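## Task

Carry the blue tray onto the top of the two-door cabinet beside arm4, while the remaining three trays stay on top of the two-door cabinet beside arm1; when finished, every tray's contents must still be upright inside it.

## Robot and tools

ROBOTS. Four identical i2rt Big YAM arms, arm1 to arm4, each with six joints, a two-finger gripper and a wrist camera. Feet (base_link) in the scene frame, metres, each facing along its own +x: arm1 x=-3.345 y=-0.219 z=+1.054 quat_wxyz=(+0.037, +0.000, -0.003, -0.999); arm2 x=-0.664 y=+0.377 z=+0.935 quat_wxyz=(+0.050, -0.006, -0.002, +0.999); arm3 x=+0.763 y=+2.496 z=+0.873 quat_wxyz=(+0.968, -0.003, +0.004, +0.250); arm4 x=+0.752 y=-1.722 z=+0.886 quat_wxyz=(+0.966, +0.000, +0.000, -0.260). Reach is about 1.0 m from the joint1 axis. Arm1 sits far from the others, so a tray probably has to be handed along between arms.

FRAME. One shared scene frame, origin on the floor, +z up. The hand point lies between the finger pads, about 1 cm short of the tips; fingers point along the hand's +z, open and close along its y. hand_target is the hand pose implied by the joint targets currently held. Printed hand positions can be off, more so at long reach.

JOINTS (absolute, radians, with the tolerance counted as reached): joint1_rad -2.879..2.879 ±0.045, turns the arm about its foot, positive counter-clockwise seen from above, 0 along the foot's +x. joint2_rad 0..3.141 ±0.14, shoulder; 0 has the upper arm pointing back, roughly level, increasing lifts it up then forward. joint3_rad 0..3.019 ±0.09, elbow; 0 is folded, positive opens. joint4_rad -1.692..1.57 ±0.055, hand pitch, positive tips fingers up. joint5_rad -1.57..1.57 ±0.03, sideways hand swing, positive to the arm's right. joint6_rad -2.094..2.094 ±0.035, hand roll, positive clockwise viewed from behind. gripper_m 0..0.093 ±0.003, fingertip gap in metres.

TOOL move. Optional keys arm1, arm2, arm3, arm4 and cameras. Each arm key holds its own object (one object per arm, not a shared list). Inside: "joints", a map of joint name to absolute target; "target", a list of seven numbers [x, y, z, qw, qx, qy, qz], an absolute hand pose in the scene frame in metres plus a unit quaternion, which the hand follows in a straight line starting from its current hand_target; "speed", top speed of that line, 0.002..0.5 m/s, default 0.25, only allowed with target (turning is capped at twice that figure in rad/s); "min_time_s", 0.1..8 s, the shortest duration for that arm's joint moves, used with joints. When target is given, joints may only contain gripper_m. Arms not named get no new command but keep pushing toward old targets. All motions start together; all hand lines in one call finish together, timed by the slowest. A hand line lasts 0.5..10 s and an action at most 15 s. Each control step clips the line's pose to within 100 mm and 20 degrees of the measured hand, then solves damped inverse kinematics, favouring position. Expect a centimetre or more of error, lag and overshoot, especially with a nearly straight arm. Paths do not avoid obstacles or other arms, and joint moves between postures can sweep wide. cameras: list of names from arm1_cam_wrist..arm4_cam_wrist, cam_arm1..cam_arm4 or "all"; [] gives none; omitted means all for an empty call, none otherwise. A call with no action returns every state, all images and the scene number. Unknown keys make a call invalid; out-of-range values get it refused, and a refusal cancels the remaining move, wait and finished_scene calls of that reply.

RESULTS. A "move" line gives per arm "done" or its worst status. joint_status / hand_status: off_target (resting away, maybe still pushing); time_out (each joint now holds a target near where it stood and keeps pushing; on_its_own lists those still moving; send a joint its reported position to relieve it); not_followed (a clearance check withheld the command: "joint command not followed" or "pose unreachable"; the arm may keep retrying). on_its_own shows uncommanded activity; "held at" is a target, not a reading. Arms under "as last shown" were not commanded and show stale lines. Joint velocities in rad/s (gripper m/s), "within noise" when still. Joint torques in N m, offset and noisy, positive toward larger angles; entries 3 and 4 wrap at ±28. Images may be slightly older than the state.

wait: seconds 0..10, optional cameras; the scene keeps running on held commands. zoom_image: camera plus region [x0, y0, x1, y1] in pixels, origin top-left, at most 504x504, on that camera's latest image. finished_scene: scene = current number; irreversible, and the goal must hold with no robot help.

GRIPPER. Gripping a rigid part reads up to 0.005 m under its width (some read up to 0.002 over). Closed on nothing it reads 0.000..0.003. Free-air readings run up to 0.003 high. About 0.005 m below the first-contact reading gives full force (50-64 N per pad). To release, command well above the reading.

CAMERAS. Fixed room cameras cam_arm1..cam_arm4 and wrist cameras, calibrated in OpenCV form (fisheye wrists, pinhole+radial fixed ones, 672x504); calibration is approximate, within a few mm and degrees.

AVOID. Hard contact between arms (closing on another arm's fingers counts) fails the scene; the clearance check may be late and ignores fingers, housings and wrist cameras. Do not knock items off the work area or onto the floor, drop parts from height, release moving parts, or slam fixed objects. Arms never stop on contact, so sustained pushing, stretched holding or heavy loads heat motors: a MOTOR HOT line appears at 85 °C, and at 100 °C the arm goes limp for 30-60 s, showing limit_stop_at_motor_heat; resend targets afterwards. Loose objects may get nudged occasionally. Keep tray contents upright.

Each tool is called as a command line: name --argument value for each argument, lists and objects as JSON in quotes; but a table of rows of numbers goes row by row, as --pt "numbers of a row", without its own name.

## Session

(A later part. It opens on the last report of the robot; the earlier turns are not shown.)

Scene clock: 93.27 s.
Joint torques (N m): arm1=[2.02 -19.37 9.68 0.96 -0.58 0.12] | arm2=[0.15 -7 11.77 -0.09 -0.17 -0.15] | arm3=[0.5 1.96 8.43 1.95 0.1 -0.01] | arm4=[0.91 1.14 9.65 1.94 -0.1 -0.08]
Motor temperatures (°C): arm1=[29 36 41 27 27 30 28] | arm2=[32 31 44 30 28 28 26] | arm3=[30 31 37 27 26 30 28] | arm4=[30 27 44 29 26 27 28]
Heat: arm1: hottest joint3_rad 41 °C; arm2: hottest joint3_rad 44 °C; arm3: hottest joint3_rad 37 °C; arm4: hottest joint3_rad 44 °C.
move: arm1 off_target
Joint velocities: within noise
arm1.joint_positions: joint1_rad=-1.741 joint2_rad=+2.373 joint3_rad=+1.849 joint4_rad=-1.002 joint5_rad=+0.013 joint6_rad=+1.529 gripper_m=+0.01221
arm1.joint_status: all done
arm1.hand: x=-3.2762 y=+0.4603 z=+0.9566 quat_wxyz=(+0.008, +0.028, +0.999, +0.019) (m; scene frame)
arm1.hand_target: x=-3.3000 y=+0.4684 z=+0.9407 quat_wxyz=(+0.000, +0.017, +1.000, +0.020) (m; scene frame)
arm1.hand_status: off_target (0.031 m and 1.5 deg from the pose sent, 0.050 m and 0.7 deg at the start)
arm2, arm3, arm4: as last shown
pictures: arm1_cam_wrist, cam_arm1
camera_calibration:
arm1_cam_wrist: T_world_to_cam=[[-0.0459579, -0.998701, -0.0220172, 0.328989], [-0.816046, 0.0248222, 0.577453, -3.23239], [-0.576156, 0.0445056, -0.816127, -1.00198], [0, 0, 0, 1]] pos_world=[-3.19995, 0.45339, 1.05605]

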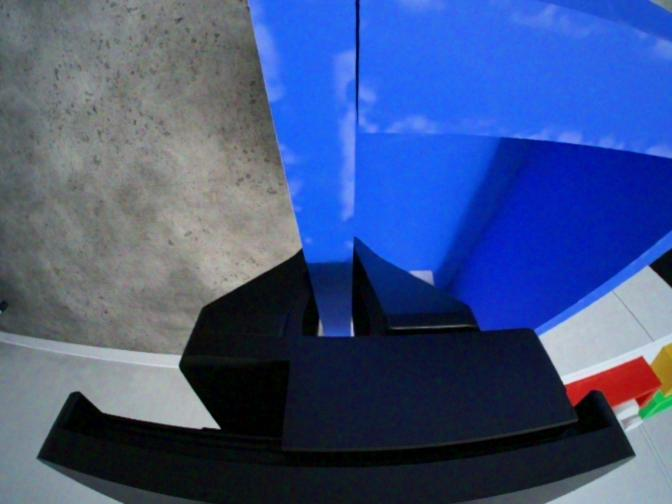

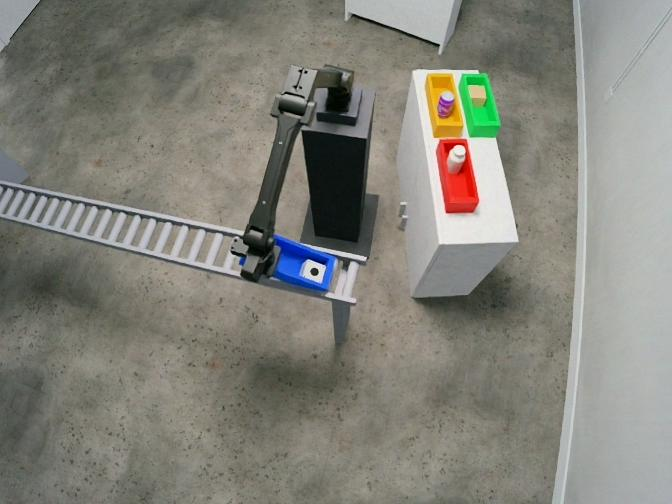

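move --arm1 '{"target":[-3.275,0.468,0.895,0,0.017,0.999,0.012],"speed":0.05,"joints":{"gripper_m":0.0121}}' --cameras '["cam_arm1","arm1_cam_wrist"]'

zoom_image --camera "cam_arm1" --region '[220, 180, 400, 320]'

Scene clock: 99.53 s.
Joint torques (N m): arm1=[-0.03 -21.95 9.84 0.4 -0.19 0.1] | arm2=[0.15 -7.06 11.78 -0.09 -0.17 -0.14] | arm3=[0.56 2.14 8.42 1.95 0.09 -0.02] | arm4=[0.38 0.97 9.65 2 -0.13 -0.08]
Motor temperatures (°C): arm1=[29 36 41 27 27 30 28] | arm2=[32 31 45 30 28 28 26] | arm3=[30 31 37 27 26 30 28] | arm4=[30 27 44 29 26 27 28]
Heat: arm1: hottest joint3_rad 41 °C; arm2: hottest joint3_rad 45 °C; arm3: hottest joint3_rad 37 °C; arm4: hottest joint3_rad 44 °C.
move: arm1 off_target
Joint velocities: within noise
arm1.joint_positions: joint1_rad=-1.750 joint2_rad=+2.486 joint3_rad=+1.875 joint4_rad=-0.951 joint5_rad=+0.002 joint6_rad=+1.494 gripper_m=+0.01221
arm1.joint_status: all done
arm1.hand: x=-3.2720 y=+0.4553 z=+0.8915 quat_wxyz=(+0.002, +0.015, +1.000, +0.002) (m; scene frame)
arm1.hand_target: x=-3.2752 y=+0.4677 z=+0.8953 quat_wxyz=(+0.000, +0.017, +1.000, +0.012) (m; scene frame)
arm1.hand_status: off_target (0.014 m and 1.2 deg from the pose sent, 0.062 m and 1.7 deg at the start)
arm2, arm3, arm4: as last shown
pictures: arm1_cam_wrist, cam_arm1
camera_calibration:
arm1_cam_wrist: T_world_to_cam=[[-0.020685, -0.999716, 0.0118262, 0.375697], [-0.808923, 0.0236864, 0.587438, -3.1763], [-0.587551, 0.00258472, -0.809183, -1.0768], [0, 0, 0, 1]] pos_world=[-3.19428, 0.453609, 0.990102]

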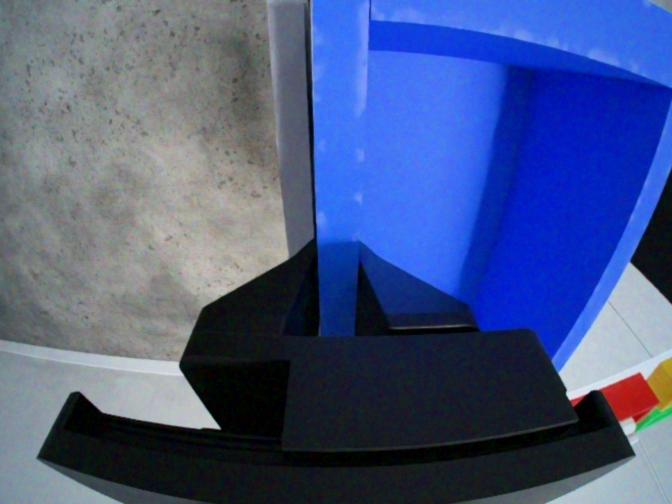

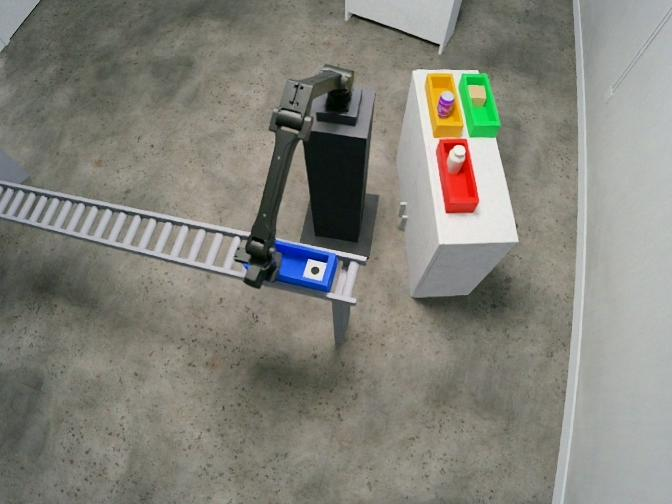

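Scaled by 2.800 from the camera's 672x504 image, which has a finer 960x720 frame.

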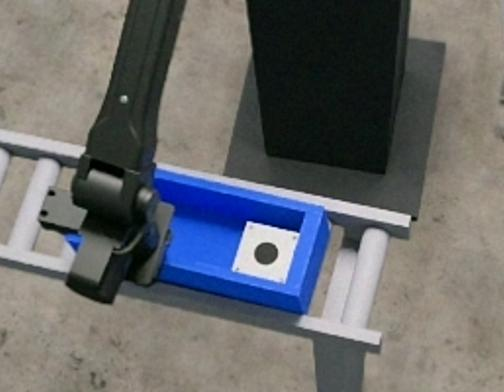

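move --arm1 '{"target":[-3.275,0.468,0.875,0,0.017,0.999,0.012],"speed":0.05}' --cameras '["cam_arm1","arm1_cam_wrist"]'

zoom_image --camera "cam_arm1" --region '[220, 180, 400, 320]'

Scene clock: 106.23 s.
Joint torques (N m): arm1=[0.09 -21.07 9.96 0.68 -0.2 0.11] | arm2=[0.09 -7.06 11.77 -0.08 -0.18 -0.15] | arm3=[0.38 2.32 8.39 1.92 0.11 -0.02] | arm4=[1.26 0.73 9.48 1.95 -0.09 -0.12]
Motor temperatures (°C): arm1=[29 37 41 27 27 30 28] | arm2=[32 31 45 30 28 28 26] | arm3=[30 31 37 27 26 30 28] | arm4=[30 27 45 29 26 27 28]
Heat: arm1: hottest joint3_rad 41 °C; arm2: hottest joint3_rad 45 °C; arm3: hottest joint3_rad 37 °C; arm4: hottest joint3_rad 45 °C.
move: arm1 off_target
Joint velocities: within noise
arm1.joint_positions: joint1_rad=-1.750 joint2_rad=+2.506 joint3_rad=+1.880 joint4_rad=-0.933 joint5_rad=+0.002 joint6_rad=+1.494 gripper_m=+0.01221
arm1.joint_status: not commanded
arm1.hand: x=-3.2719 y=+0.4558 z=+0.8799 quat_wxyz=(+0.002, +0.015, +1.000, +0.003) (m; scene frame)
arm1.hand_target: x=-3.2752 y=+0.4675 z=+0.8754 quat_wxyz=(+0.000, +0.017, +1.000, +0.012) (m; scene frame)
arm1.hand_status: off_target (0.013 m and 1.1 deg from the pose sent, 0.021 m and 1.2 deg at the start)
arm2, arm3, arm4: as last shown
pictures: arm1_cam_wrist, cam_arm1
camera_calibration:
arm1_cam_wrist: T_world_to_cam=[[-0.0206734, -0.999737, 0.00996322, 0.378006], [-0.808983, 0.0225828, 0.587398, -3.16909], [-0.587468, 0.00408343, -0.809237, -1.08663], [0, 0, 0, 1]] pos_world=[-3.19428, 0.45391, 0.978404]

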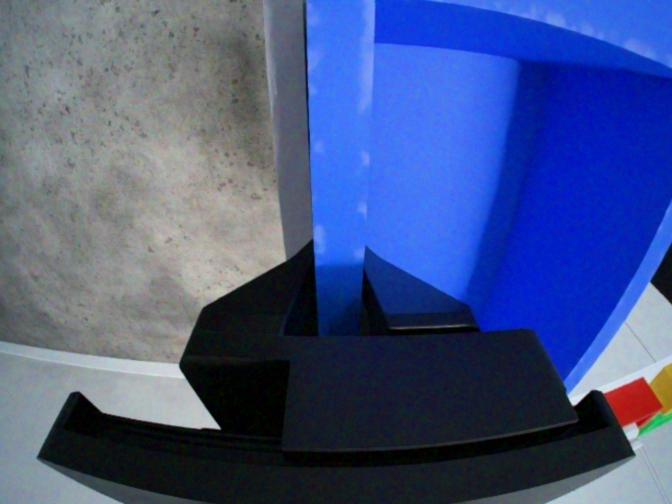

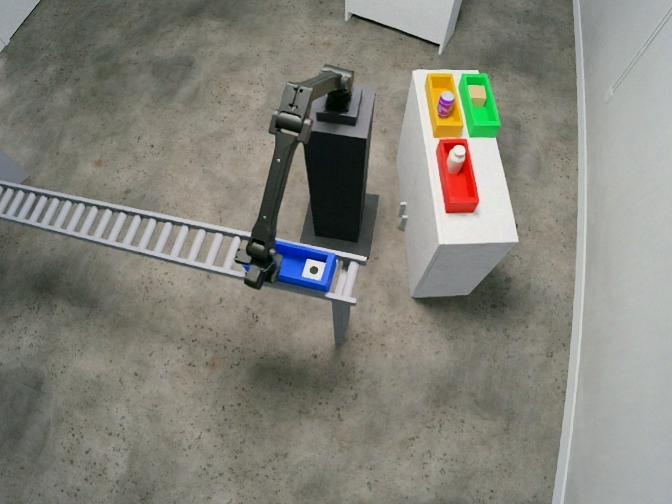

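Scaled by 2.800 from the camera's 672x504 image, which has a finer 960x720 frame.

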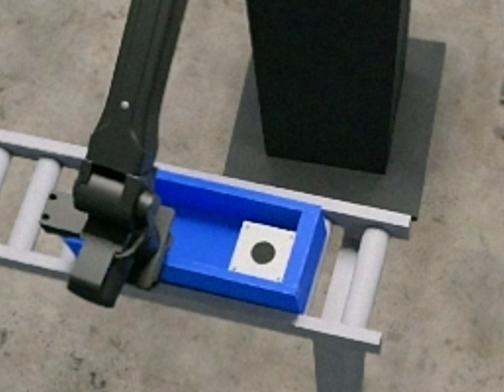

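move --arm1 '{"joints":{"gripper_m":0.03}}'

move --arm1 '{"target":[-3.275,0.465,1.05,0,0.017,0.999,0.012],"speed":0.4}' --cameras '["cam_arm1","cam_arm2"]'

zoom_image --camera "cam_arm1" --region '[0, 130, 400, 330]'

move --cameras '["cam_arm2","arm2_cam_wrist"]'

Scene clock: 112.70 s.
Joint torques (N m): arm1=[0.26 -22.59 9.85 0.65 -0.13 0.11] | arm2=[0.15 -7 11.74 -0.09 -0.17 -0.15] | arm3=[0.38 2.08 8.44 1.98 0.1 -0.02] | arm4=[1.2 2.32 9.66 2.11 -0.12 -0.09]
Motor temperatures (°C): arm1=[29 36 42 27 27 30 27] | arm2=[32 31 45 30 28 28 26] | arm3=[30 31 37 27 26 30 28] | arm4=[30 27 45 29 26 27 28]
Heat: arm1: hottest joint3_rad 42 °C; arm2: hottest joint3_rad 45 °C; arm3: hottest joint3_rad 37 °C; arm4: hottest joint3_rad 45 °C.
move: arm1 done
Joint velocities: within noise
arm1.joint_positions: joint1_rad=-1.750 joint2_rad=+2.524 joint3_rad=+1.880 joint4_rad=-0.933 joint5_rad=+0.001 joint6_rad=+1.494 gripper_m=+0.02991
arm1.joint_status: all done
arm1.hand: x=-3.2728 y=+0.4503 z=+0.8681 quat_wxyz=(+0.000, +0.015, +1.000, -0.006) (m; scene frame)
arm1.hand_target: x=-3.2752 y=+0.4675 z=+0.8752 quat_wxyz=(+0.000, +0.017, +1.000, +0.012) (m; scene frame)
arm1.hand_status: not commanded
arm2, arm3, arm4: as last shown
pictures: none

Scene clock: 114.10 s.
Joint torques (N m): arm1=[0.26 -21.83 11.02 0.25 -0.11 0.11] | arm2=[0.09 -7.06 11.78 -0.09 -0.18 -0.14] | arm3=[0.32 2.14 8.4 1.95 0.1 -0.02] | arm4=[1.49 1.67 9.51 1.96 -0.12 -0.06]
Motor temperatures (°C): arm1=[29 37 42 27 27 30 27] | arm2=[32 31 45 30 28 28 26] | arm3=[30 31 37 27 26 30 28] | arm4=[30 27 45 29 26 27 28]
Heat: arm1: hottest joint3_rad 42 °C; arm2: hottest joint3_rad 45 °C; arm3: hottest joint3_rad 37 °C; arm4: hottest joint3_rad 45 °C.
move: arm1 off_target
Joint velocities: within noise
arm1.joint_positions: joint1_rad=-1.753 joint2_rad=+2.270 joint3_rad=+1.900 joint4_rad=-1.194 joint5_rad=+0.000 joint6_rad=+1.494 gripper_m=+0.02994
arm1.joint_status: not commanded
arm1.hand: x=-3.2706 y=+0.4524 z=+1.0409 quat_wxyz=(+0.000, +0.016, +1.000, +0.001) (m; scene frame)
arm1.hand_target: x=-3.2752 y=+0.4646 z=+1.0503 quat_wxyz=(+0.000, +0.017, +1.000, +0.012) (m; scene frame)
arm1.hand_status: off_target (0.016 m and 1.3 deg from the pose sent, 0.182 m and 2.0 deg at the start; pose on its path clipped on 8 of 42 steps)
arm2: as last shown
arm3.joint_positions: joint1_rad=+0.571 joint2_rad=+0.631 joint3_rad=+1.447 joint4_rad=-1.461 joint5_rad=+0.147 joint6_rad=+0.795 gripper_m=+0.09396
arm3.joint_status: not commanded
arm3.hand: x=+0.8909 y=+2.6771 z=+1.4095 quat_wxyz=(-0.314, +0.093, -0.890, -0.316) (m; scene frame)
arm3.hand_target: x=+0.8898 y=+2.6751 z=+1.4178 quat_wxyz=(-0.319, +0.092, -0.886, -0.324) (m; scene frame)
arm3.hand_status: not commanded
arm4.joint_positions: joint1_rad=-0.559 joint2_rad=+0.633 joint3_rad=+1.377 joint4_rad=-1.198 joint5_rad=-0.205 joint6_rad=-0.427 gripper_m=+0.09396
arm4.joint_status: not commanded
arm4.hand: x=+0.9029 y=-1.9335 z=+1.4466 quat_wxyz=(-0.443, -0.222, -0.816, +0.299) (m; scene frame)
arm4.hand_target: x=+0.9016 y=-1.9308 z=+1.4602 quat_wxyz=(-0.451, -0.218, -0.809, +0.308) (m; scene frame)
arm4.hand_status: not commanded
pictures: cam_arm1, cam_arm2

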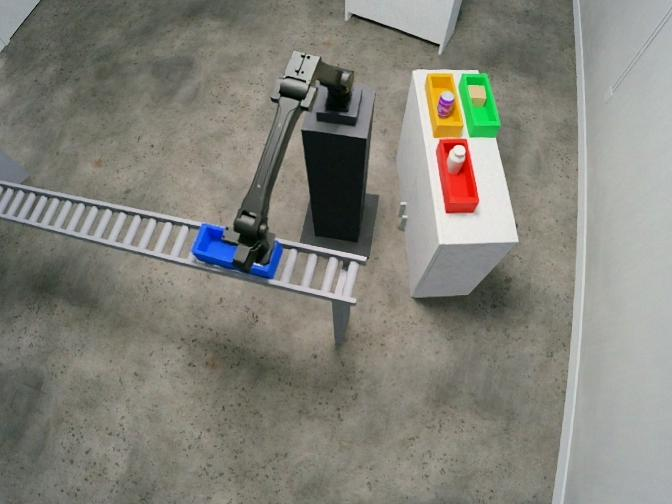

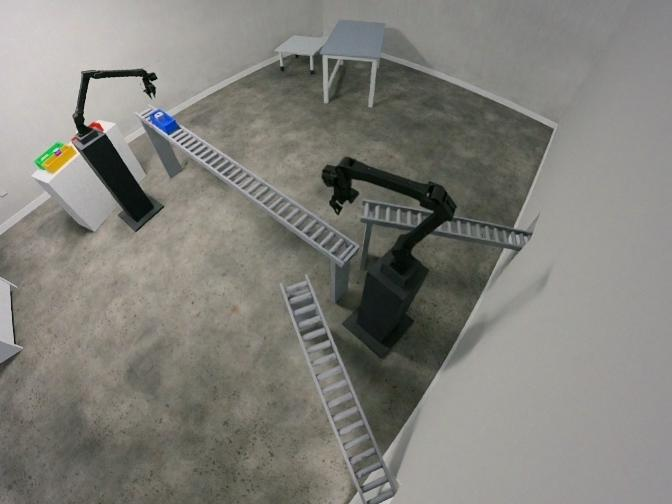

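Scaled by 1.260 from the camera's 672x504 image, which has a finer 960x720 frame.

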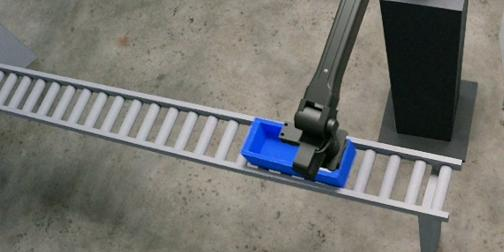

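Scene clock: 114.10 s.
Joint torques (N m): arm1=[0.26 -21.83 11.02 0.25 -0.11 0.11] | arm2=[0.09 -7.06 11.78 -0.09 -0.18 -0.14] | arm3=[0.32 2.14 8.4 1.95 0.1 -0.02] | arm4=[1.49 1.67 9.51 1.96 -0.12 -0.06]
Motor temperatures (°C): arm1=[29 37 42 27 27 30 27] | arm2=[32 31 45 30 28 28 26] | arm3=[30 31 37 27 26 30 28] | arm4=[30 27 45 29 26 27 28]
Heat: arm1: hottest joint3_rad 42 °C; arm2: hottest joint3_rad 45 °C; arm3: hottest joint3_rad 37 °C; arm4: hottest joint3_rad 45 °C.
Joint velocities: within noise
arm1.joint_positions: joint1_rad=-1.753 joint2_rad=+2.270 joint3_rad=+1.900 joint4_rad=-1.194 joint5_rad=+0.000 joint6_rad=+1.494 gripper_m=+0.02994
arm1.joint_status: not commanded
arm1.hand: x=-3.2706 y=+0.4524 z=+1.0409 quat_wxyz=(+0.000, +0.016, +1.000, +0.001) (m; scene frame)
arm1.hand_target: x=-3.2752 y=+0.4646 z=+1.0503 quat_wxyz=(+0.000, +0.017, +1.000, +0.012) (m; scene frame)
arm1.hand_status: off_target (0.016 m and 1.3 deg from the pose sent, 0.182 m and 2.0 deg at the start; pose on its path clipped on 8 of 42 steps)
arm2.joint_positions: joint1_rad=+0.314 joint2_rad=+1.212 joint3_rad=+1.232 joint4_rad=-1.569 joint5_rad=+0.003 joint6_rad=+0.270 gripper_m=+0.09397
arm2.joint_status: not commanded
arm2.hand: x=-0.9990 y=+0.3045 z=+1.1998 quat_wxyz=(+0.000, +1.000, -0.028, -0.005) (m; scene frame)
arm2.hand_target: x=-0.9999 y=+0.3000 z=+1.2000 quat_wxyz=(+0.000, +1.000, -0.017, +0.000) (m; scene frame)
arm2.hand_status: not commanded
arm3.joint_positions: joint1_rad=+0.571 joint2_rad=+0.631 joint3_rad=+1.447 joint4_rad=-1.461 joint5_rad=+0.147 joint6_rad=+0.795 gripper_m=+0.09396
arm3.joint_status: not commanded
arm3.hand: x=+0.8909 y=+2.6771 z=+1.4095 quat_wxyz=(-0.314, +0.093, -0.890, -0.316) (m; scene frame)
arm3.hand_target: x=+0.8898 y=+2.6751 z=+1.4178 quat_wxyz=(-0.319, +0.092, -0.886, -0.324) (m; scene frame)
arm3.hand_status: not commanded
arm4.joint_positions: joint1_rad=-0.559 joint2_rad=+0.633 joint3_rad=+1.377 joint4_rad=-1.198 joint5_rad=-0.205 joint6_rad=-0.427 gripper_m=+0.09396
arm4.joint_status: not commanded
arm4.hand: x=+0.9029 y=-1.9335 z=+1.4466 quat_wxyz=(-0.443, -0.222, -0.816, +0.299) (m; scene frame)
arm4.hand_target: x=+0.9016 y=-1.9308 z=+1.4602 quat_wxyz=(-0.451, -0.218, -0.809, +0.308) (m; scene frame)
arm4.hand_status: not commanded
pictures: arm2_cam_wrist, cam_arm2
camera_calibration:
arm2_cam_wrist: T_world_to_cam=[[0.0630855, 0.998001, -0.00379801, -0.235173], [0.822846, -0.0498593, 0.566073, 0.164026], [0.564752, -0.0388362, -0.824346, 1.69158], [0, 0, 0, 1]] pos_world=[-1.07546, 0.308575, 1.3007]

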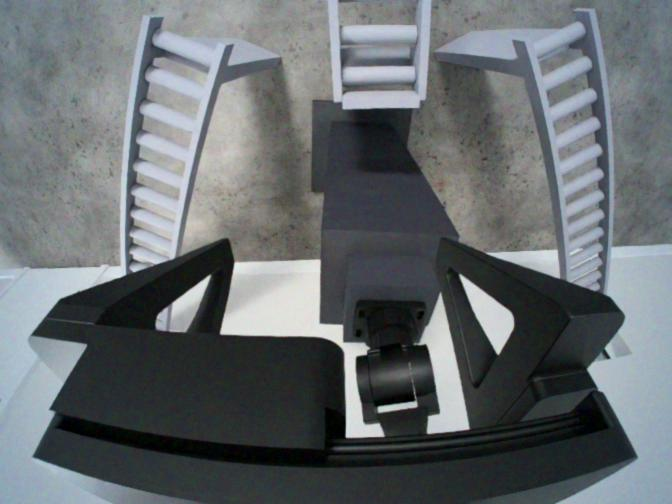

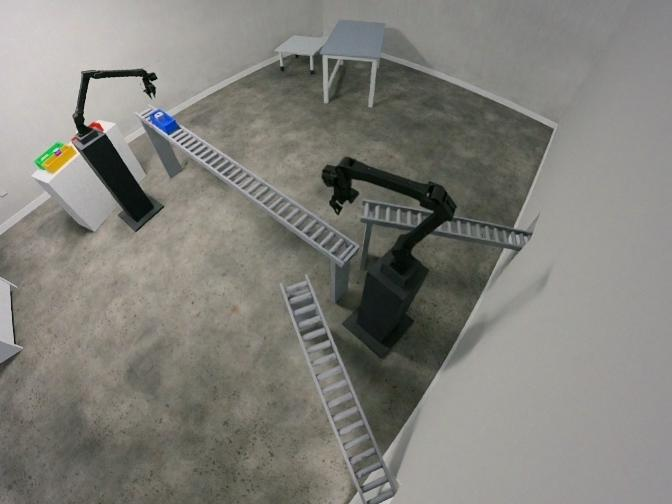

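move --arm2 '{"target":[-1.162,0.329,0.9,0,1,-0.02,0],"speed":0.2,"joints":{"gripper_m":0.05}}' --arm4 '{"target":[1.08,-1.35,1.0,0,0.259,0.966,0],"speed":0.3,"joints":{"gripper_m":0.05}}' --cameras '["cam_arm2","arm2_cam_wrist","arm4_cam_wrist"]'

zoom_image --camera "cam_arm2" --region '[230, 160, 430, 310]'

Scene clock: 123.23 s.
Joint torques (N m): arm1=[0.26 -21.83 11.02 0.21 -0.11 0.11] | arm2=[-1.67 -13.68 11.75 0.65 -0.17 -0.15] | arm3=[0.5 2.14 8.4 1.95 0.1 0] | arm4=[2.26 -11.22 11.11 0.34 -0.06 0.04]
Motor temperatures (°C): arm1=[29 38 42 27 27 30 27] | arm2=[32 31 45 30 28 28 26] | arm3=[30 31 37 27 26 30 28] | arm4=[30 27 45 29 26 27 28]
Heat: arm1: hottest joint3_rad 42 °C; arm2: hottest joint3_rad 45 °C; arm3: hottest joint3_rad 37 °C; arm4: hottest joint3_rad 45 °C.
move: arm2 off_target; arm4 off_target
Joint velocities: within noise
arm1, arm3: as last shown
arm2.joint_positions: joint1_rad=+0.207 joint2_rad=+1.869 joint3_rad=+1.146 joint4_rad=-0.858 joint5_rad=+0.001 joint6_rad=+0.147 gripper_m=+0.05012
arm2.joint_status: all done
arm2.hand: x=-1.1429 y=+0.3257 z=+0.9015 quat_wxyz=(-0.003, +1.000, -0.019, +0.011) (m; scene frame)
arm2.hand_target: x=-1.1613 y=+0.3291 z=+0.9004 quat_wxyz=(+0.000, +1.000, -0.020, +0.000) (m; scene frame)
arm2.hand_status: off_target (0.019 m and 1.3 deg from the pose sent, 0.342 m and 1.1 deg at the start)
arm4.joint_positions: joint1_rad=+1.361 joint2_rad=+1.690 joint3_rad=+1.295 joint4_rad=-1.218 joint5_rad=+0.003 joint6_rad=+1.358 gripper_m=+0.05007
arm4.joint_status: all done
arm4.hand: x=+1.0722 y=-1.3697 z=+0.9895 quat_wxyz=(+0.009, -0.258, -0.966, +0.020) (m; scene frame)
arm4.hand_target: x=+1.0794 y=-1.3506 z=+1.0003 quat_wxyz=(+0.000, -0.259, -0.966, +0.000) (m; scene frame)
arm4.hand_status: off_target (0.024 m and 2.5 deg from the pose sent, 0.756 m and 64.6 deg at the start; pose on its path clipped on 6 of 104 steps; a joint's target at an end of its range on 12 of 104 steps)
pictures: arm2_cam_wrist, arm4_cam_wrist, cam_arm2
camera_calibration:
arm2_cam_wrist: T_world_to_cam=[[0.0463806, 0.998922, 0.00208484, -0.273081], [0.805344, -0.0386273, 0.591548, 0.405725], [0.590991, -0.0257573, -0.806267, 1.53721], [0, 0, 0, 1]] pos_world=[-1.22256, 0.328053, 0.999962]
arm4_cam_wrist: T_world_to_cam=[[-0.497886, -0.866006, 0.0462928, -0.697481], [-0.665651, 0.415823, 0.619678, 0.668923], [-0.555894, 0.277714, -0.78349, 1.87841], [0, 0, 0, 1]] pos_world=[1.1422, -1.40384, 1.08949]

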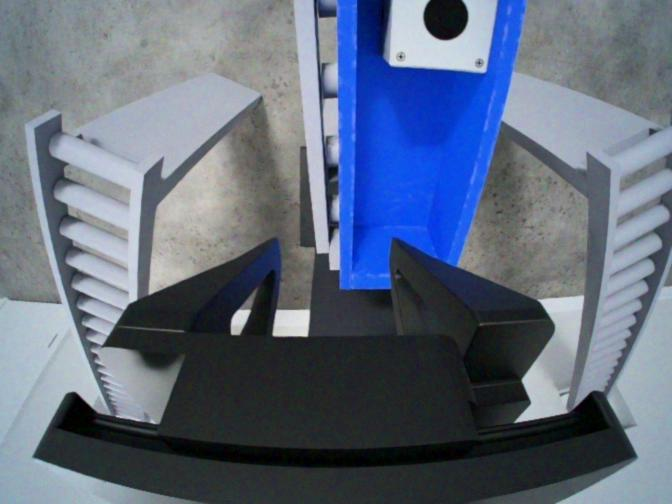

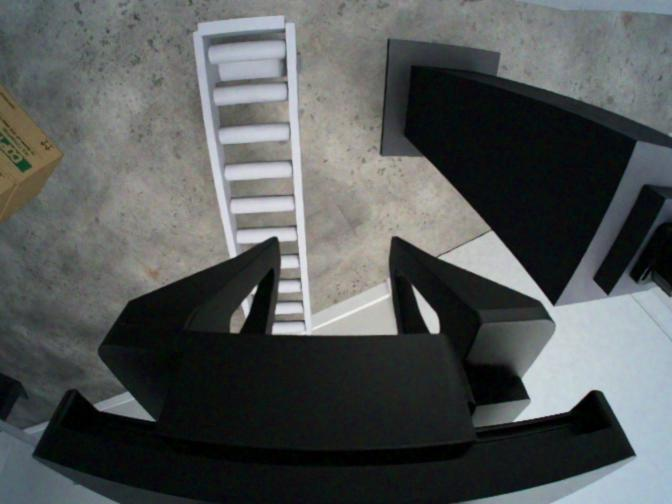

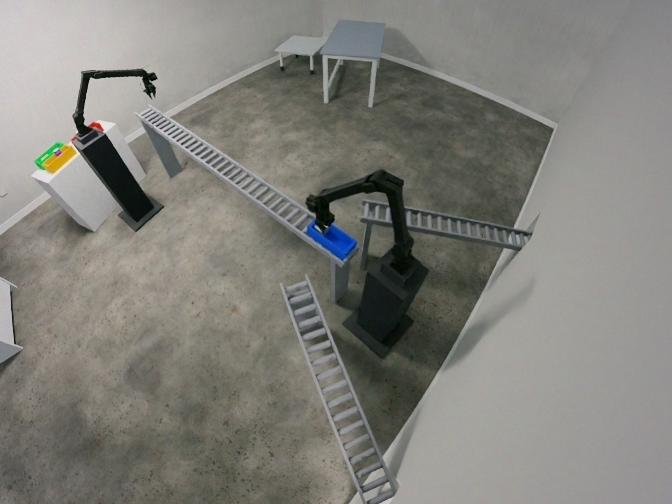

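Scaled by 2.520 from the camera's 672x504 image, which has a finer 960x720 frame.

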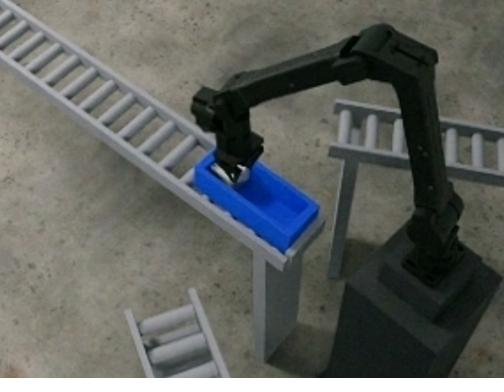

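move --arm2 '{"target":[-1.172,0.335,0.79,0,1,-0.02,-0.008],"speed":0.15}'

move --arm2 '{"target":[-1.173,0.335,0.744,0,1,-0.02,-0.008],"speed":0.1}' --cameras '["arm2_cam_wrist"]'

Scene clock: 129.90 s.
Joint torques (N m): arm1=[0.26 -21.77 11.02 0.23 -0.12 0.11] | arm2=[-1.73 -15.03 9.43 0.68 -0.11 -0.15] | arm3=[0.5 2.08 8.43 1.95 0.1 -0.01] | arm4=[1.96 -11.58 11.03 0.69 -0.1 0.1]
Motor temperatures (°C): arm1=[29 38 42 27 27 30 27] | arm2=[32 32 46 30 28 28 26] | arm3=[30 31 37 27 26 30 28] | arm4=[30 27 46 29 26 27 28]
Heat: arm1: hottest joint3_rad 42 °C; arm2: hottest joint3_rad 46 °C; arm3: hottest joint3_rad 37 °C; arm4: hottest joint3_rad 46 °C.
move: arm2 off_target
Joint velocities: within noise
arm1, arm3, arm4: as last shown
arm2.joint_positions: joint1_rad=+0.196 joint2_rad=+2.096 joint3_rad=+1.151 joint4_rad=-0.613 joint5_rad=+0.001 joint6_rad=+0.134 gripper_m=+0.05012
arm2.joint_status: not commanded
arm2.hand: x=-1.1573 y=+0.3302 z=+0.7959 quat_wxyz=(-0.001, +1.000, -0.019, -0.001) (m; scene frame)
arm2.hand_target: x=-1.1714 y=+0.3352 z=+0.7903 quat_wxyz=(+0.000, +1.000, -0.020, -0.008) (m; scene frame)
arm2.hand_status: off_target (0.017 m and 0.9 deg from the pose sent, 0.116 m and 2.2 deg at the start)
pictures: none

Scene clock: 131.23 s.
Joint torques (N m): arm1=[0.26 -21.83 11.02 0.21 -0.11 0.11] | arm2=[-1.67 -15.44 8.42 0.7 -0.11 -0.15] | arm3=[0.56 1.9 8.42 1.91 0.09 0] | arm4=[2.49 -11.11 10.95 0.36 -0.04 0.07]
Motor temperatures (°C): arm1=[29 38 42 27 27 30 27] | arm2=[32 32 45 30 28 28 26] | arm3=[30 31 37 27 26 30 28] | arm4=[30 28 46 29 26 27 28]
Heat: arm1: hottest joint3_rad 42 °C; arm2: hottest joint3_rad 45 °C; arm3: hottest joint3_rad 37 °C; arm4: hottest joint3_rad 46 °C.
move: arm2 off_target
Joint velocities: within noise
arm1, arm3, arm4: as last shown
arm2.joint_positions: joint1_rad=+0.196 joint2_rad=+2.198 joint3_rad=+1.174 joint4_rad=-0.529 joint5_rad=+0.001 joint6_rad=+0.134 gripper_m=+0.05012
arm2.joint_status: not commanded
arm2.hand: x=-1.1620 y=+0.3299 z=+0.7525 quat_wxyz=(-0.001, +1.000, -0.019, -0.004) (m; scene frame)
arm2.hand_target: x=-1.1725 y=+0.3351 z=+0.7444 quat_wxyz=(+0.000, +1.000, -0.020, -0.008) (m; scene frame)
arm2.hand_status: off_target (0.015 m and 0.5 deg from the pose sent, 0.054 m and 0.9 deg at the start)
pictures: arm2_cam_wrist
camera_calibration:
arm2_cam_wrist: T_world_to_cam=[[0.0455559, 0.998959, -0.00216936, -0.273819], [0.821857, -0.0362448, 0.568539, 0.545129], [0.567869, -0.0276832, -0.822653, 1.41459], [0, 0, 0, 1]] pos_world=[-1.23885, 0.332453, 0.853199]

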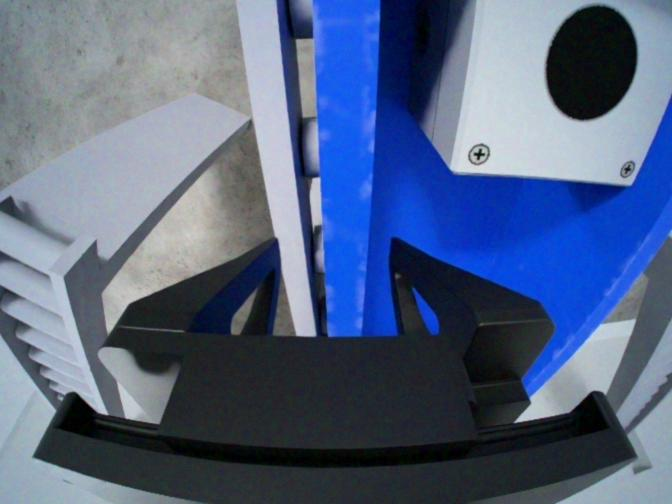

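move --arm2 '{"joints":{"gripper_m":0.0}}'

move --arm2 '{"target":[-1.173,0.335,1.0,0,1,-0.02,-0.03],"speed":0.2}'

move --arm2 '{"target":[-1.055,-0.09,0.98,0.018,0.968,-0.25,-0.013],"speed":0.25}'

move --arm2 '{"target":[-1.062,-0.116,0.83,0.018,0.968,-0.25,-0.013],"speed":0.15}' --cameras '["cam_arm2","arm2_cam_wrist"]'

zoom_image --camera "cam_arm2" --region '[250, 220, 370, 340]'

Scene clock: 139.83 s.
Joint torques (N m): arm1=[0.26 -21.77 11.02 0.21 -0.11 0.11] | arm2=[-1.55 -15.44 8.34 0.66 -0.2 -0.09] | arm3=[0.44 2.14 8.36 1.96 0.11 0] | arm4=[2.37 -11.11 11.02 0.4 -0.03 0.05]
Motor temperatures (°C): arm1=[29 39 42 27 27 30 27] | arm2=[32 32 45 30 28 28 26] | arm3=[30 31 37 27 26 30 28] | arm4=[30 28 46 29 26 27 28]
Heat: arm1: hottest joint3_rad 42 °C; arm2: hottest joint3_rad 45 °C; arm3: hottest joint3_rad 37 °C; arm4: hottest joint3_rad 46 °C.
move: arm2 off_target
Joint velocities: within noise
arm1, arm3, arm4: as last shown
arm2.joint_positions: joint1_rad=+0.194 joint2_rad=+2.198 joint3_rad=+1.175 joint4_rad=-0.528 joint5_rad=+0.003 joint6_rad=+0.129 gripper_m=+0.01205
arm2.joint_status: gripper_m off_target (ended at +0.01209, target +0.00000)
arm2.hand: x=-1.1630 y=+0.3311 z=+0.7527 quat_wxyz=(-0.002, +1.000, -0.017, -0.005) (m; scene frame)
arm2.hand_target: x=-1.1727 y=+0.3351 z=+0.7444 quat_wxyz=(+0.000, +1.000, -0.020, -0.008) (m; scene frame)
arm2.hand_status: not commanded
pictures: none

Scene clock: 142.00 s.
Joint torques (N m): arm1=[0.26 -21.83 11.02 0.21 -0.12 0.11] | arm2=[-1.49 -18.78 15.36 -0.05 0.34 0.08] | arm3=[0.56 2.14 8.42 1.94 0.1 -0.01] | arm4=[2.08 -11.28 11 0.76 -0.02 0.11]
Motor temperatures (°C): arm1=[29 39 42 27 27 30 27] | arm2=[32 32 45 30 28 28 26] | arm3=[30 31 37 27 26 30 28] | arm4=[30 28 47 29 26 27 28]
Heat: arm1: hottest joint3_rad 42 °C; arm2: hottest joint3_rad 45 °C; arm3: hottest joint3_rad 37 °C; arm4: hottest joint3_rad 47 °C.
move: arm2 off_target
Joint velocities: within noise
arm1, arm3, arm4: as last shown
arm2.joint_positions: joint1_rad=+0.194 joint2_rad=+1.770 joint3_rad=+1.186 joint4_rad=-1.019 joint5_rad=-0.005 joint6_rad=+0.113 gripper_m=+0.01205
arm2.joint_status: not commanded
arm2.hand: x=-1.1360 y=+0.3318 z=+0.9595 quat_wxyz=(-0.001, +1.000, -0.010, +0.022) (m; scene frame)
arm2.hand_target: x=-1.1700 y=+0.3352 z=+1.0009 quat_wxyz=(+0.000, +0.999, -0.020, -0.030) (m; scene frame)
arm2.hand_status: off_target (0.055 m and 6.1 deg from the pose sent, 0.248 m and 2.9 deg at the start)
pictures: none

Scene clock: 144.77 s.
Joint torques (N m): arm1=[0.26 -21.83 11.02 0.21 -0.11 0.11] | arm2=[-0.97 -19.08 16.21 -0.53 0.5 0.09] | arm3=[0.38 2.14 8.39 1.95 0.1 -0.02] | arm4=[2.26 -11.28 10.97 0.5 -0.04 0.06]
Motor temperatures (°C): arm1=[29 39 42 27 27 30 27] | arm2=[32 32 45 30 28 28 27] | arm3=[30 31 37 27 26 30 28] | arm4=[30 28 47 29 26 27 28]
Heat: arm1: hottest joint3_rad 42 °C; arm2: hottest joint3_rad 45 °C; arm3: hottest joint3_rad 37 °C; arm4: hottest joint3_rad 47 °C.
move: arm2 off_target
Joint velocities: within noise
arm1, arm3, arm4: as last shown
arm2.joint_positions: joint1_rad=+0.985 joint2_rad=+1.993 joint3_rad=+1.529 joint4_rad=-1.103 joint5_rad=+0.004 joint6_rad=+1.371 gripper_m=+0.01205
arm2.joint_status: not commanded
arm2.hand: x=-1.0334 y=-0.0725 z=+0.9588 quat_wxyz=(-0.002, +0.971, -0.241, +0.002) (m; scene frame)
arm2.hand_target: x=-1.0538 y=-0.0887 z=+0.9807 quat_wxyz=(+0.019, +0.968, -0.250, -0.013) (m; scene frame)
arm2.hand_status: off_target (0.035 m and 3.1 deg from the pose sent, 0.430 m and 28.2 deg at the start)
pictures: none

Scene clock: 146.73 s.
Joint torques (N m): arm1=[0.26 -21.77 11.02 0.23 -0.12 0.11] | arm2=[0.26 -21.71 13.5 0.13 0.5 0.11] | arm3=[0.32 1.9 8.44 1.95 0.1 -0.01] | arm4=[2.08 -11.4 11.12 0.53 -0.08 0.03]
Motor temperatures (°C): arm1=[29 39 42 27 27 30 27] | arm2=[32 33 46 30 28 28 27] | arm3=[30 31 37 27 26 30 28] | arm4=[30 28 47 29 26 27 28]
Heat: arm1: hottest joint3_rad 42 °C; arm2: hottest joint3_rad 46 °C; arm3: hottest joint3_rad 37 °C; arm4: hottest joint3_rad 47 °C.
move: arm2 off_target
Joint velocities: within noise
arm1, arm3, arm4: as last shown
arm2.joint_positions: joint1_rad=+0.985 joint2_rad=+2.262 joint3_rad=+1.552 joint4_rad=-0.870 joint5_rad=+0.005 joint6_rad=+1.388 gripper_m=+0.01205
arm2.joint_status: not commanded
arm2.hand: x=-1.0455 y=-0.0888 z=+0.8115 quat_wxyz=(-0.008, +0.968, -0.249, +0.005) (m; scene frame)
arm2.hand_target: x=-1.0607 y=-0.1149 z=+0.8311 quat_wxyz=(+0.018, +0.968, -0.250, -0.013) (m; scene frame)
arm2.hand_status: off_target (0.037 m and 3.6 deg from the pose sent, 0.139 m and 3.1 deg at the start)
pictures: arm2_cam_wrist, cam_arm2
camera_calibration:
arm2_cam_wrist: T_world_to_cam=[[0.48859, 0.872412, 0.0133163, 0.578619], [0.707722, -0.40519, 0.578749, 0.240342], [0.510303, -0.273347, -0.815397, 1.2975], [0, 0, 0, 1]] pos_world=[-1.11492, -0.0527418, 0.911176]

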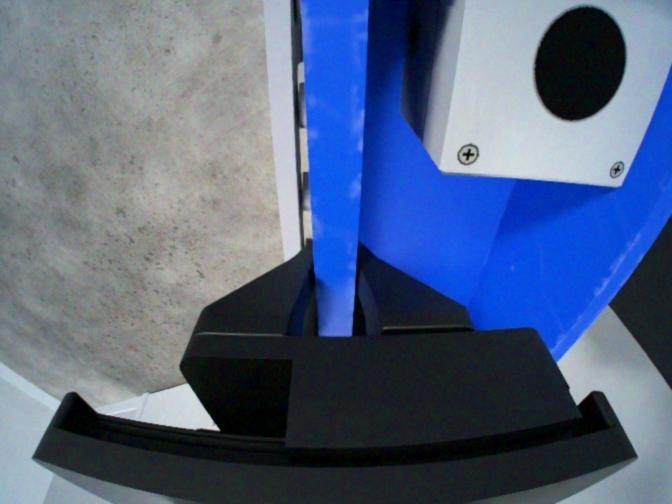

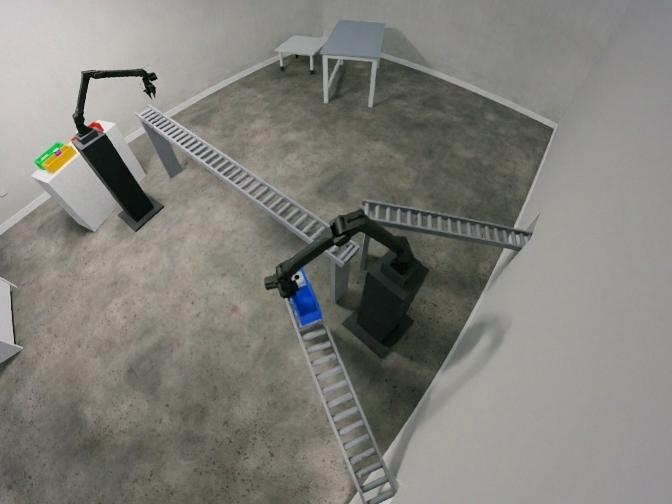

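Scaled by 4.200 from the camera's 672x504 image, which has a finer 960x720 frame.

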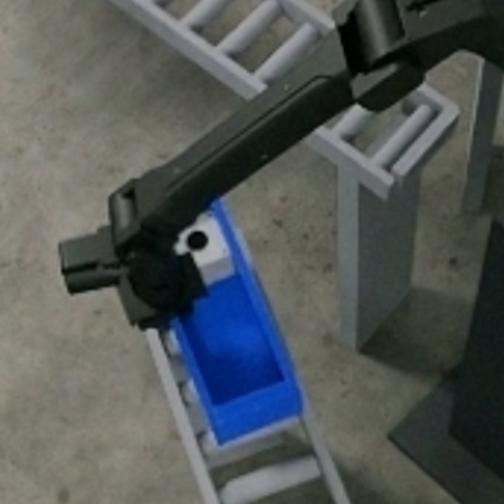

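move --arm2 '{"target":[-1.063,-0.116,0.752,0.016,0.968,-0.25,-0.01],"speed":0.1}' --cameras '["cam_arm2","arm2_cam_wrist"]'

zoom_image --camera "cam_arm2" --region '[250, 220, 370, 340]'

Scene clock: 151.57 s.
Joint torques (N m): arm1=[0.26 -21.83 11.02 0.21 -0.12 0.11] | arm2=[-0.09 -21.42 12.33 0.17 0.24 0.03] | arm3=[0.5 2.14 8.39 1.98 0.11 -0.01] | arm4=[2.14 -11.11 10.81 0.42 -0.02 0.04]
Motor temperatures (°C): arm1=[29 39 43 27 27 30 27] | arm2=[32 34 45 30 28 28 27] | arm3=[30 31 37 27 26 30 28] | arm4=[30 28 47 29 26 27 28]
Heat: arm1: hottest joint3_rad 43 °C; arm2: hottest joint3_rad 45 °C; arm3: hottest joint3_rad 37 °C; arm4: hottest joint3_rad 47 °C.
move: arm2 off_target
Joint velocities: within noise
arm1.joint_positions: joint1_rad=-1.753 joint2_rad=+2.270 joint3_rad=+1.900 joint4_rad=-1.194 joint5_rad=+0.000 joint6_rad=+1.494 gripper_m=+0.02994
arm1.joint_status: not commanded
arm1.hand: x=-3.2706 y=+0.4524 z=+1.0409 quat_wxyz=(+0.000, +0.016, +1.000, +0.001) (m; scene frame)
arm1.hand_target: x=-3.2752 y=+0.4646 z=+1.0503 quat_wxyz=(+0.000, +0.017, +1.000, +0.012) (m; scene frame)
arm1.hand_status: not commanded
arm2.joint_positions: joint1_rad=+0.985 joint2_rad=+2.394 joint3_rad=+1.583 joint4_rad=-0.759 joint5_rad=+0.007 joint6_rad=+1.391 gripper_m=+0.01205
arm2.joint_status: not commanded
arm2.hand: x=-1.0485 y=-0.0926 z=+0.7425 quat_wxyz=(-0.004, +0.968, -0.250, +0.002) (m; scene frame)
arm2.hand_target: x=-1.0621 y=-0.1153 z=+0.7530 quat_wxyz=(+0.016, +0.968, -0.250, -0.010) (m; scene frame)
arm2.hand_status: off_target (0.029 m and 2.7 deg from the pose sent, 0.068 m and 3.2 deg at the start)
arm3.joint_positions: joint1_rad=+0.571 joint2_rad=+0.631 joint3_rad=+1.447 joint4_rad=-1.461 joint5_rad=+0.147 joint6_rad=+0.795 gripper_m=+0.09396
arm3.joint_status: not commanded
arm3.hand: x=+0.8909 y=+2.6771 z=+1.4095 quat_wxyz=(-0.314, +0.093, -0.890, -0.316) (m; scene frame)
arm3.hand_target: x=+0.8898 y=+2.6751 z=+1.4178 quat_wxyz=(-0.319, +0.092, -0.886, -0.324) (m; scene frame)
arm3.hand_status: not commanded
arm4: as last shown
pictures: arm2_cam_wrist, cam_arm2
camera_calibration:
arm2_cam_wrist: T_world_to_cam=[[0.491357, 0.870943, 0.00509583, 0.593155], [0.710721, -0.404333, 0.575665, 0.286434], [0.503432, -0.279236, -0.817669, 1.2357], [0, 0, 0, 1]] pos_world=[-1.11712, -0.0557363, 0.842485]

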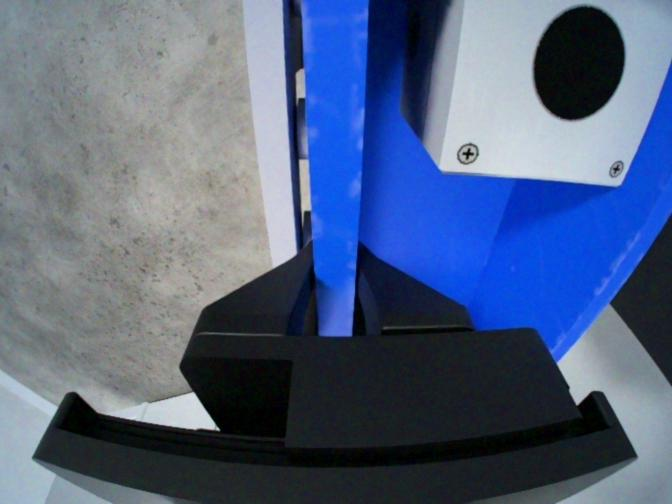

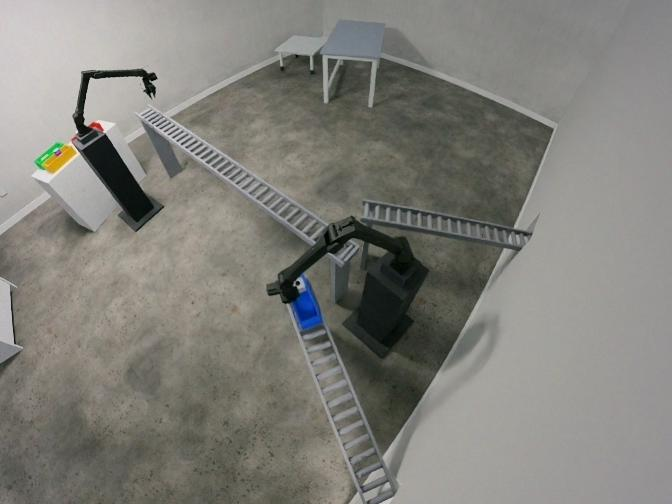

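Scaled by 4.200 from the camera's 672x504 image, which has a finer 960x720 frame.

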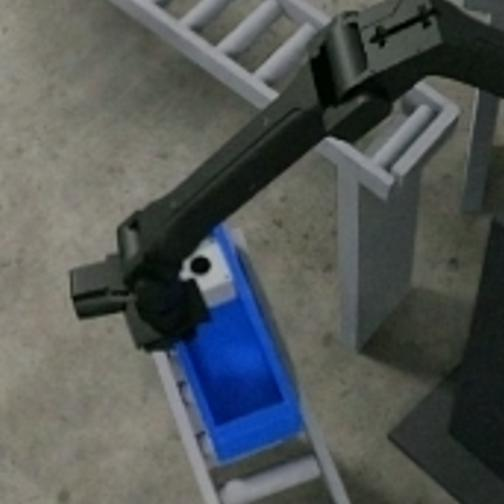

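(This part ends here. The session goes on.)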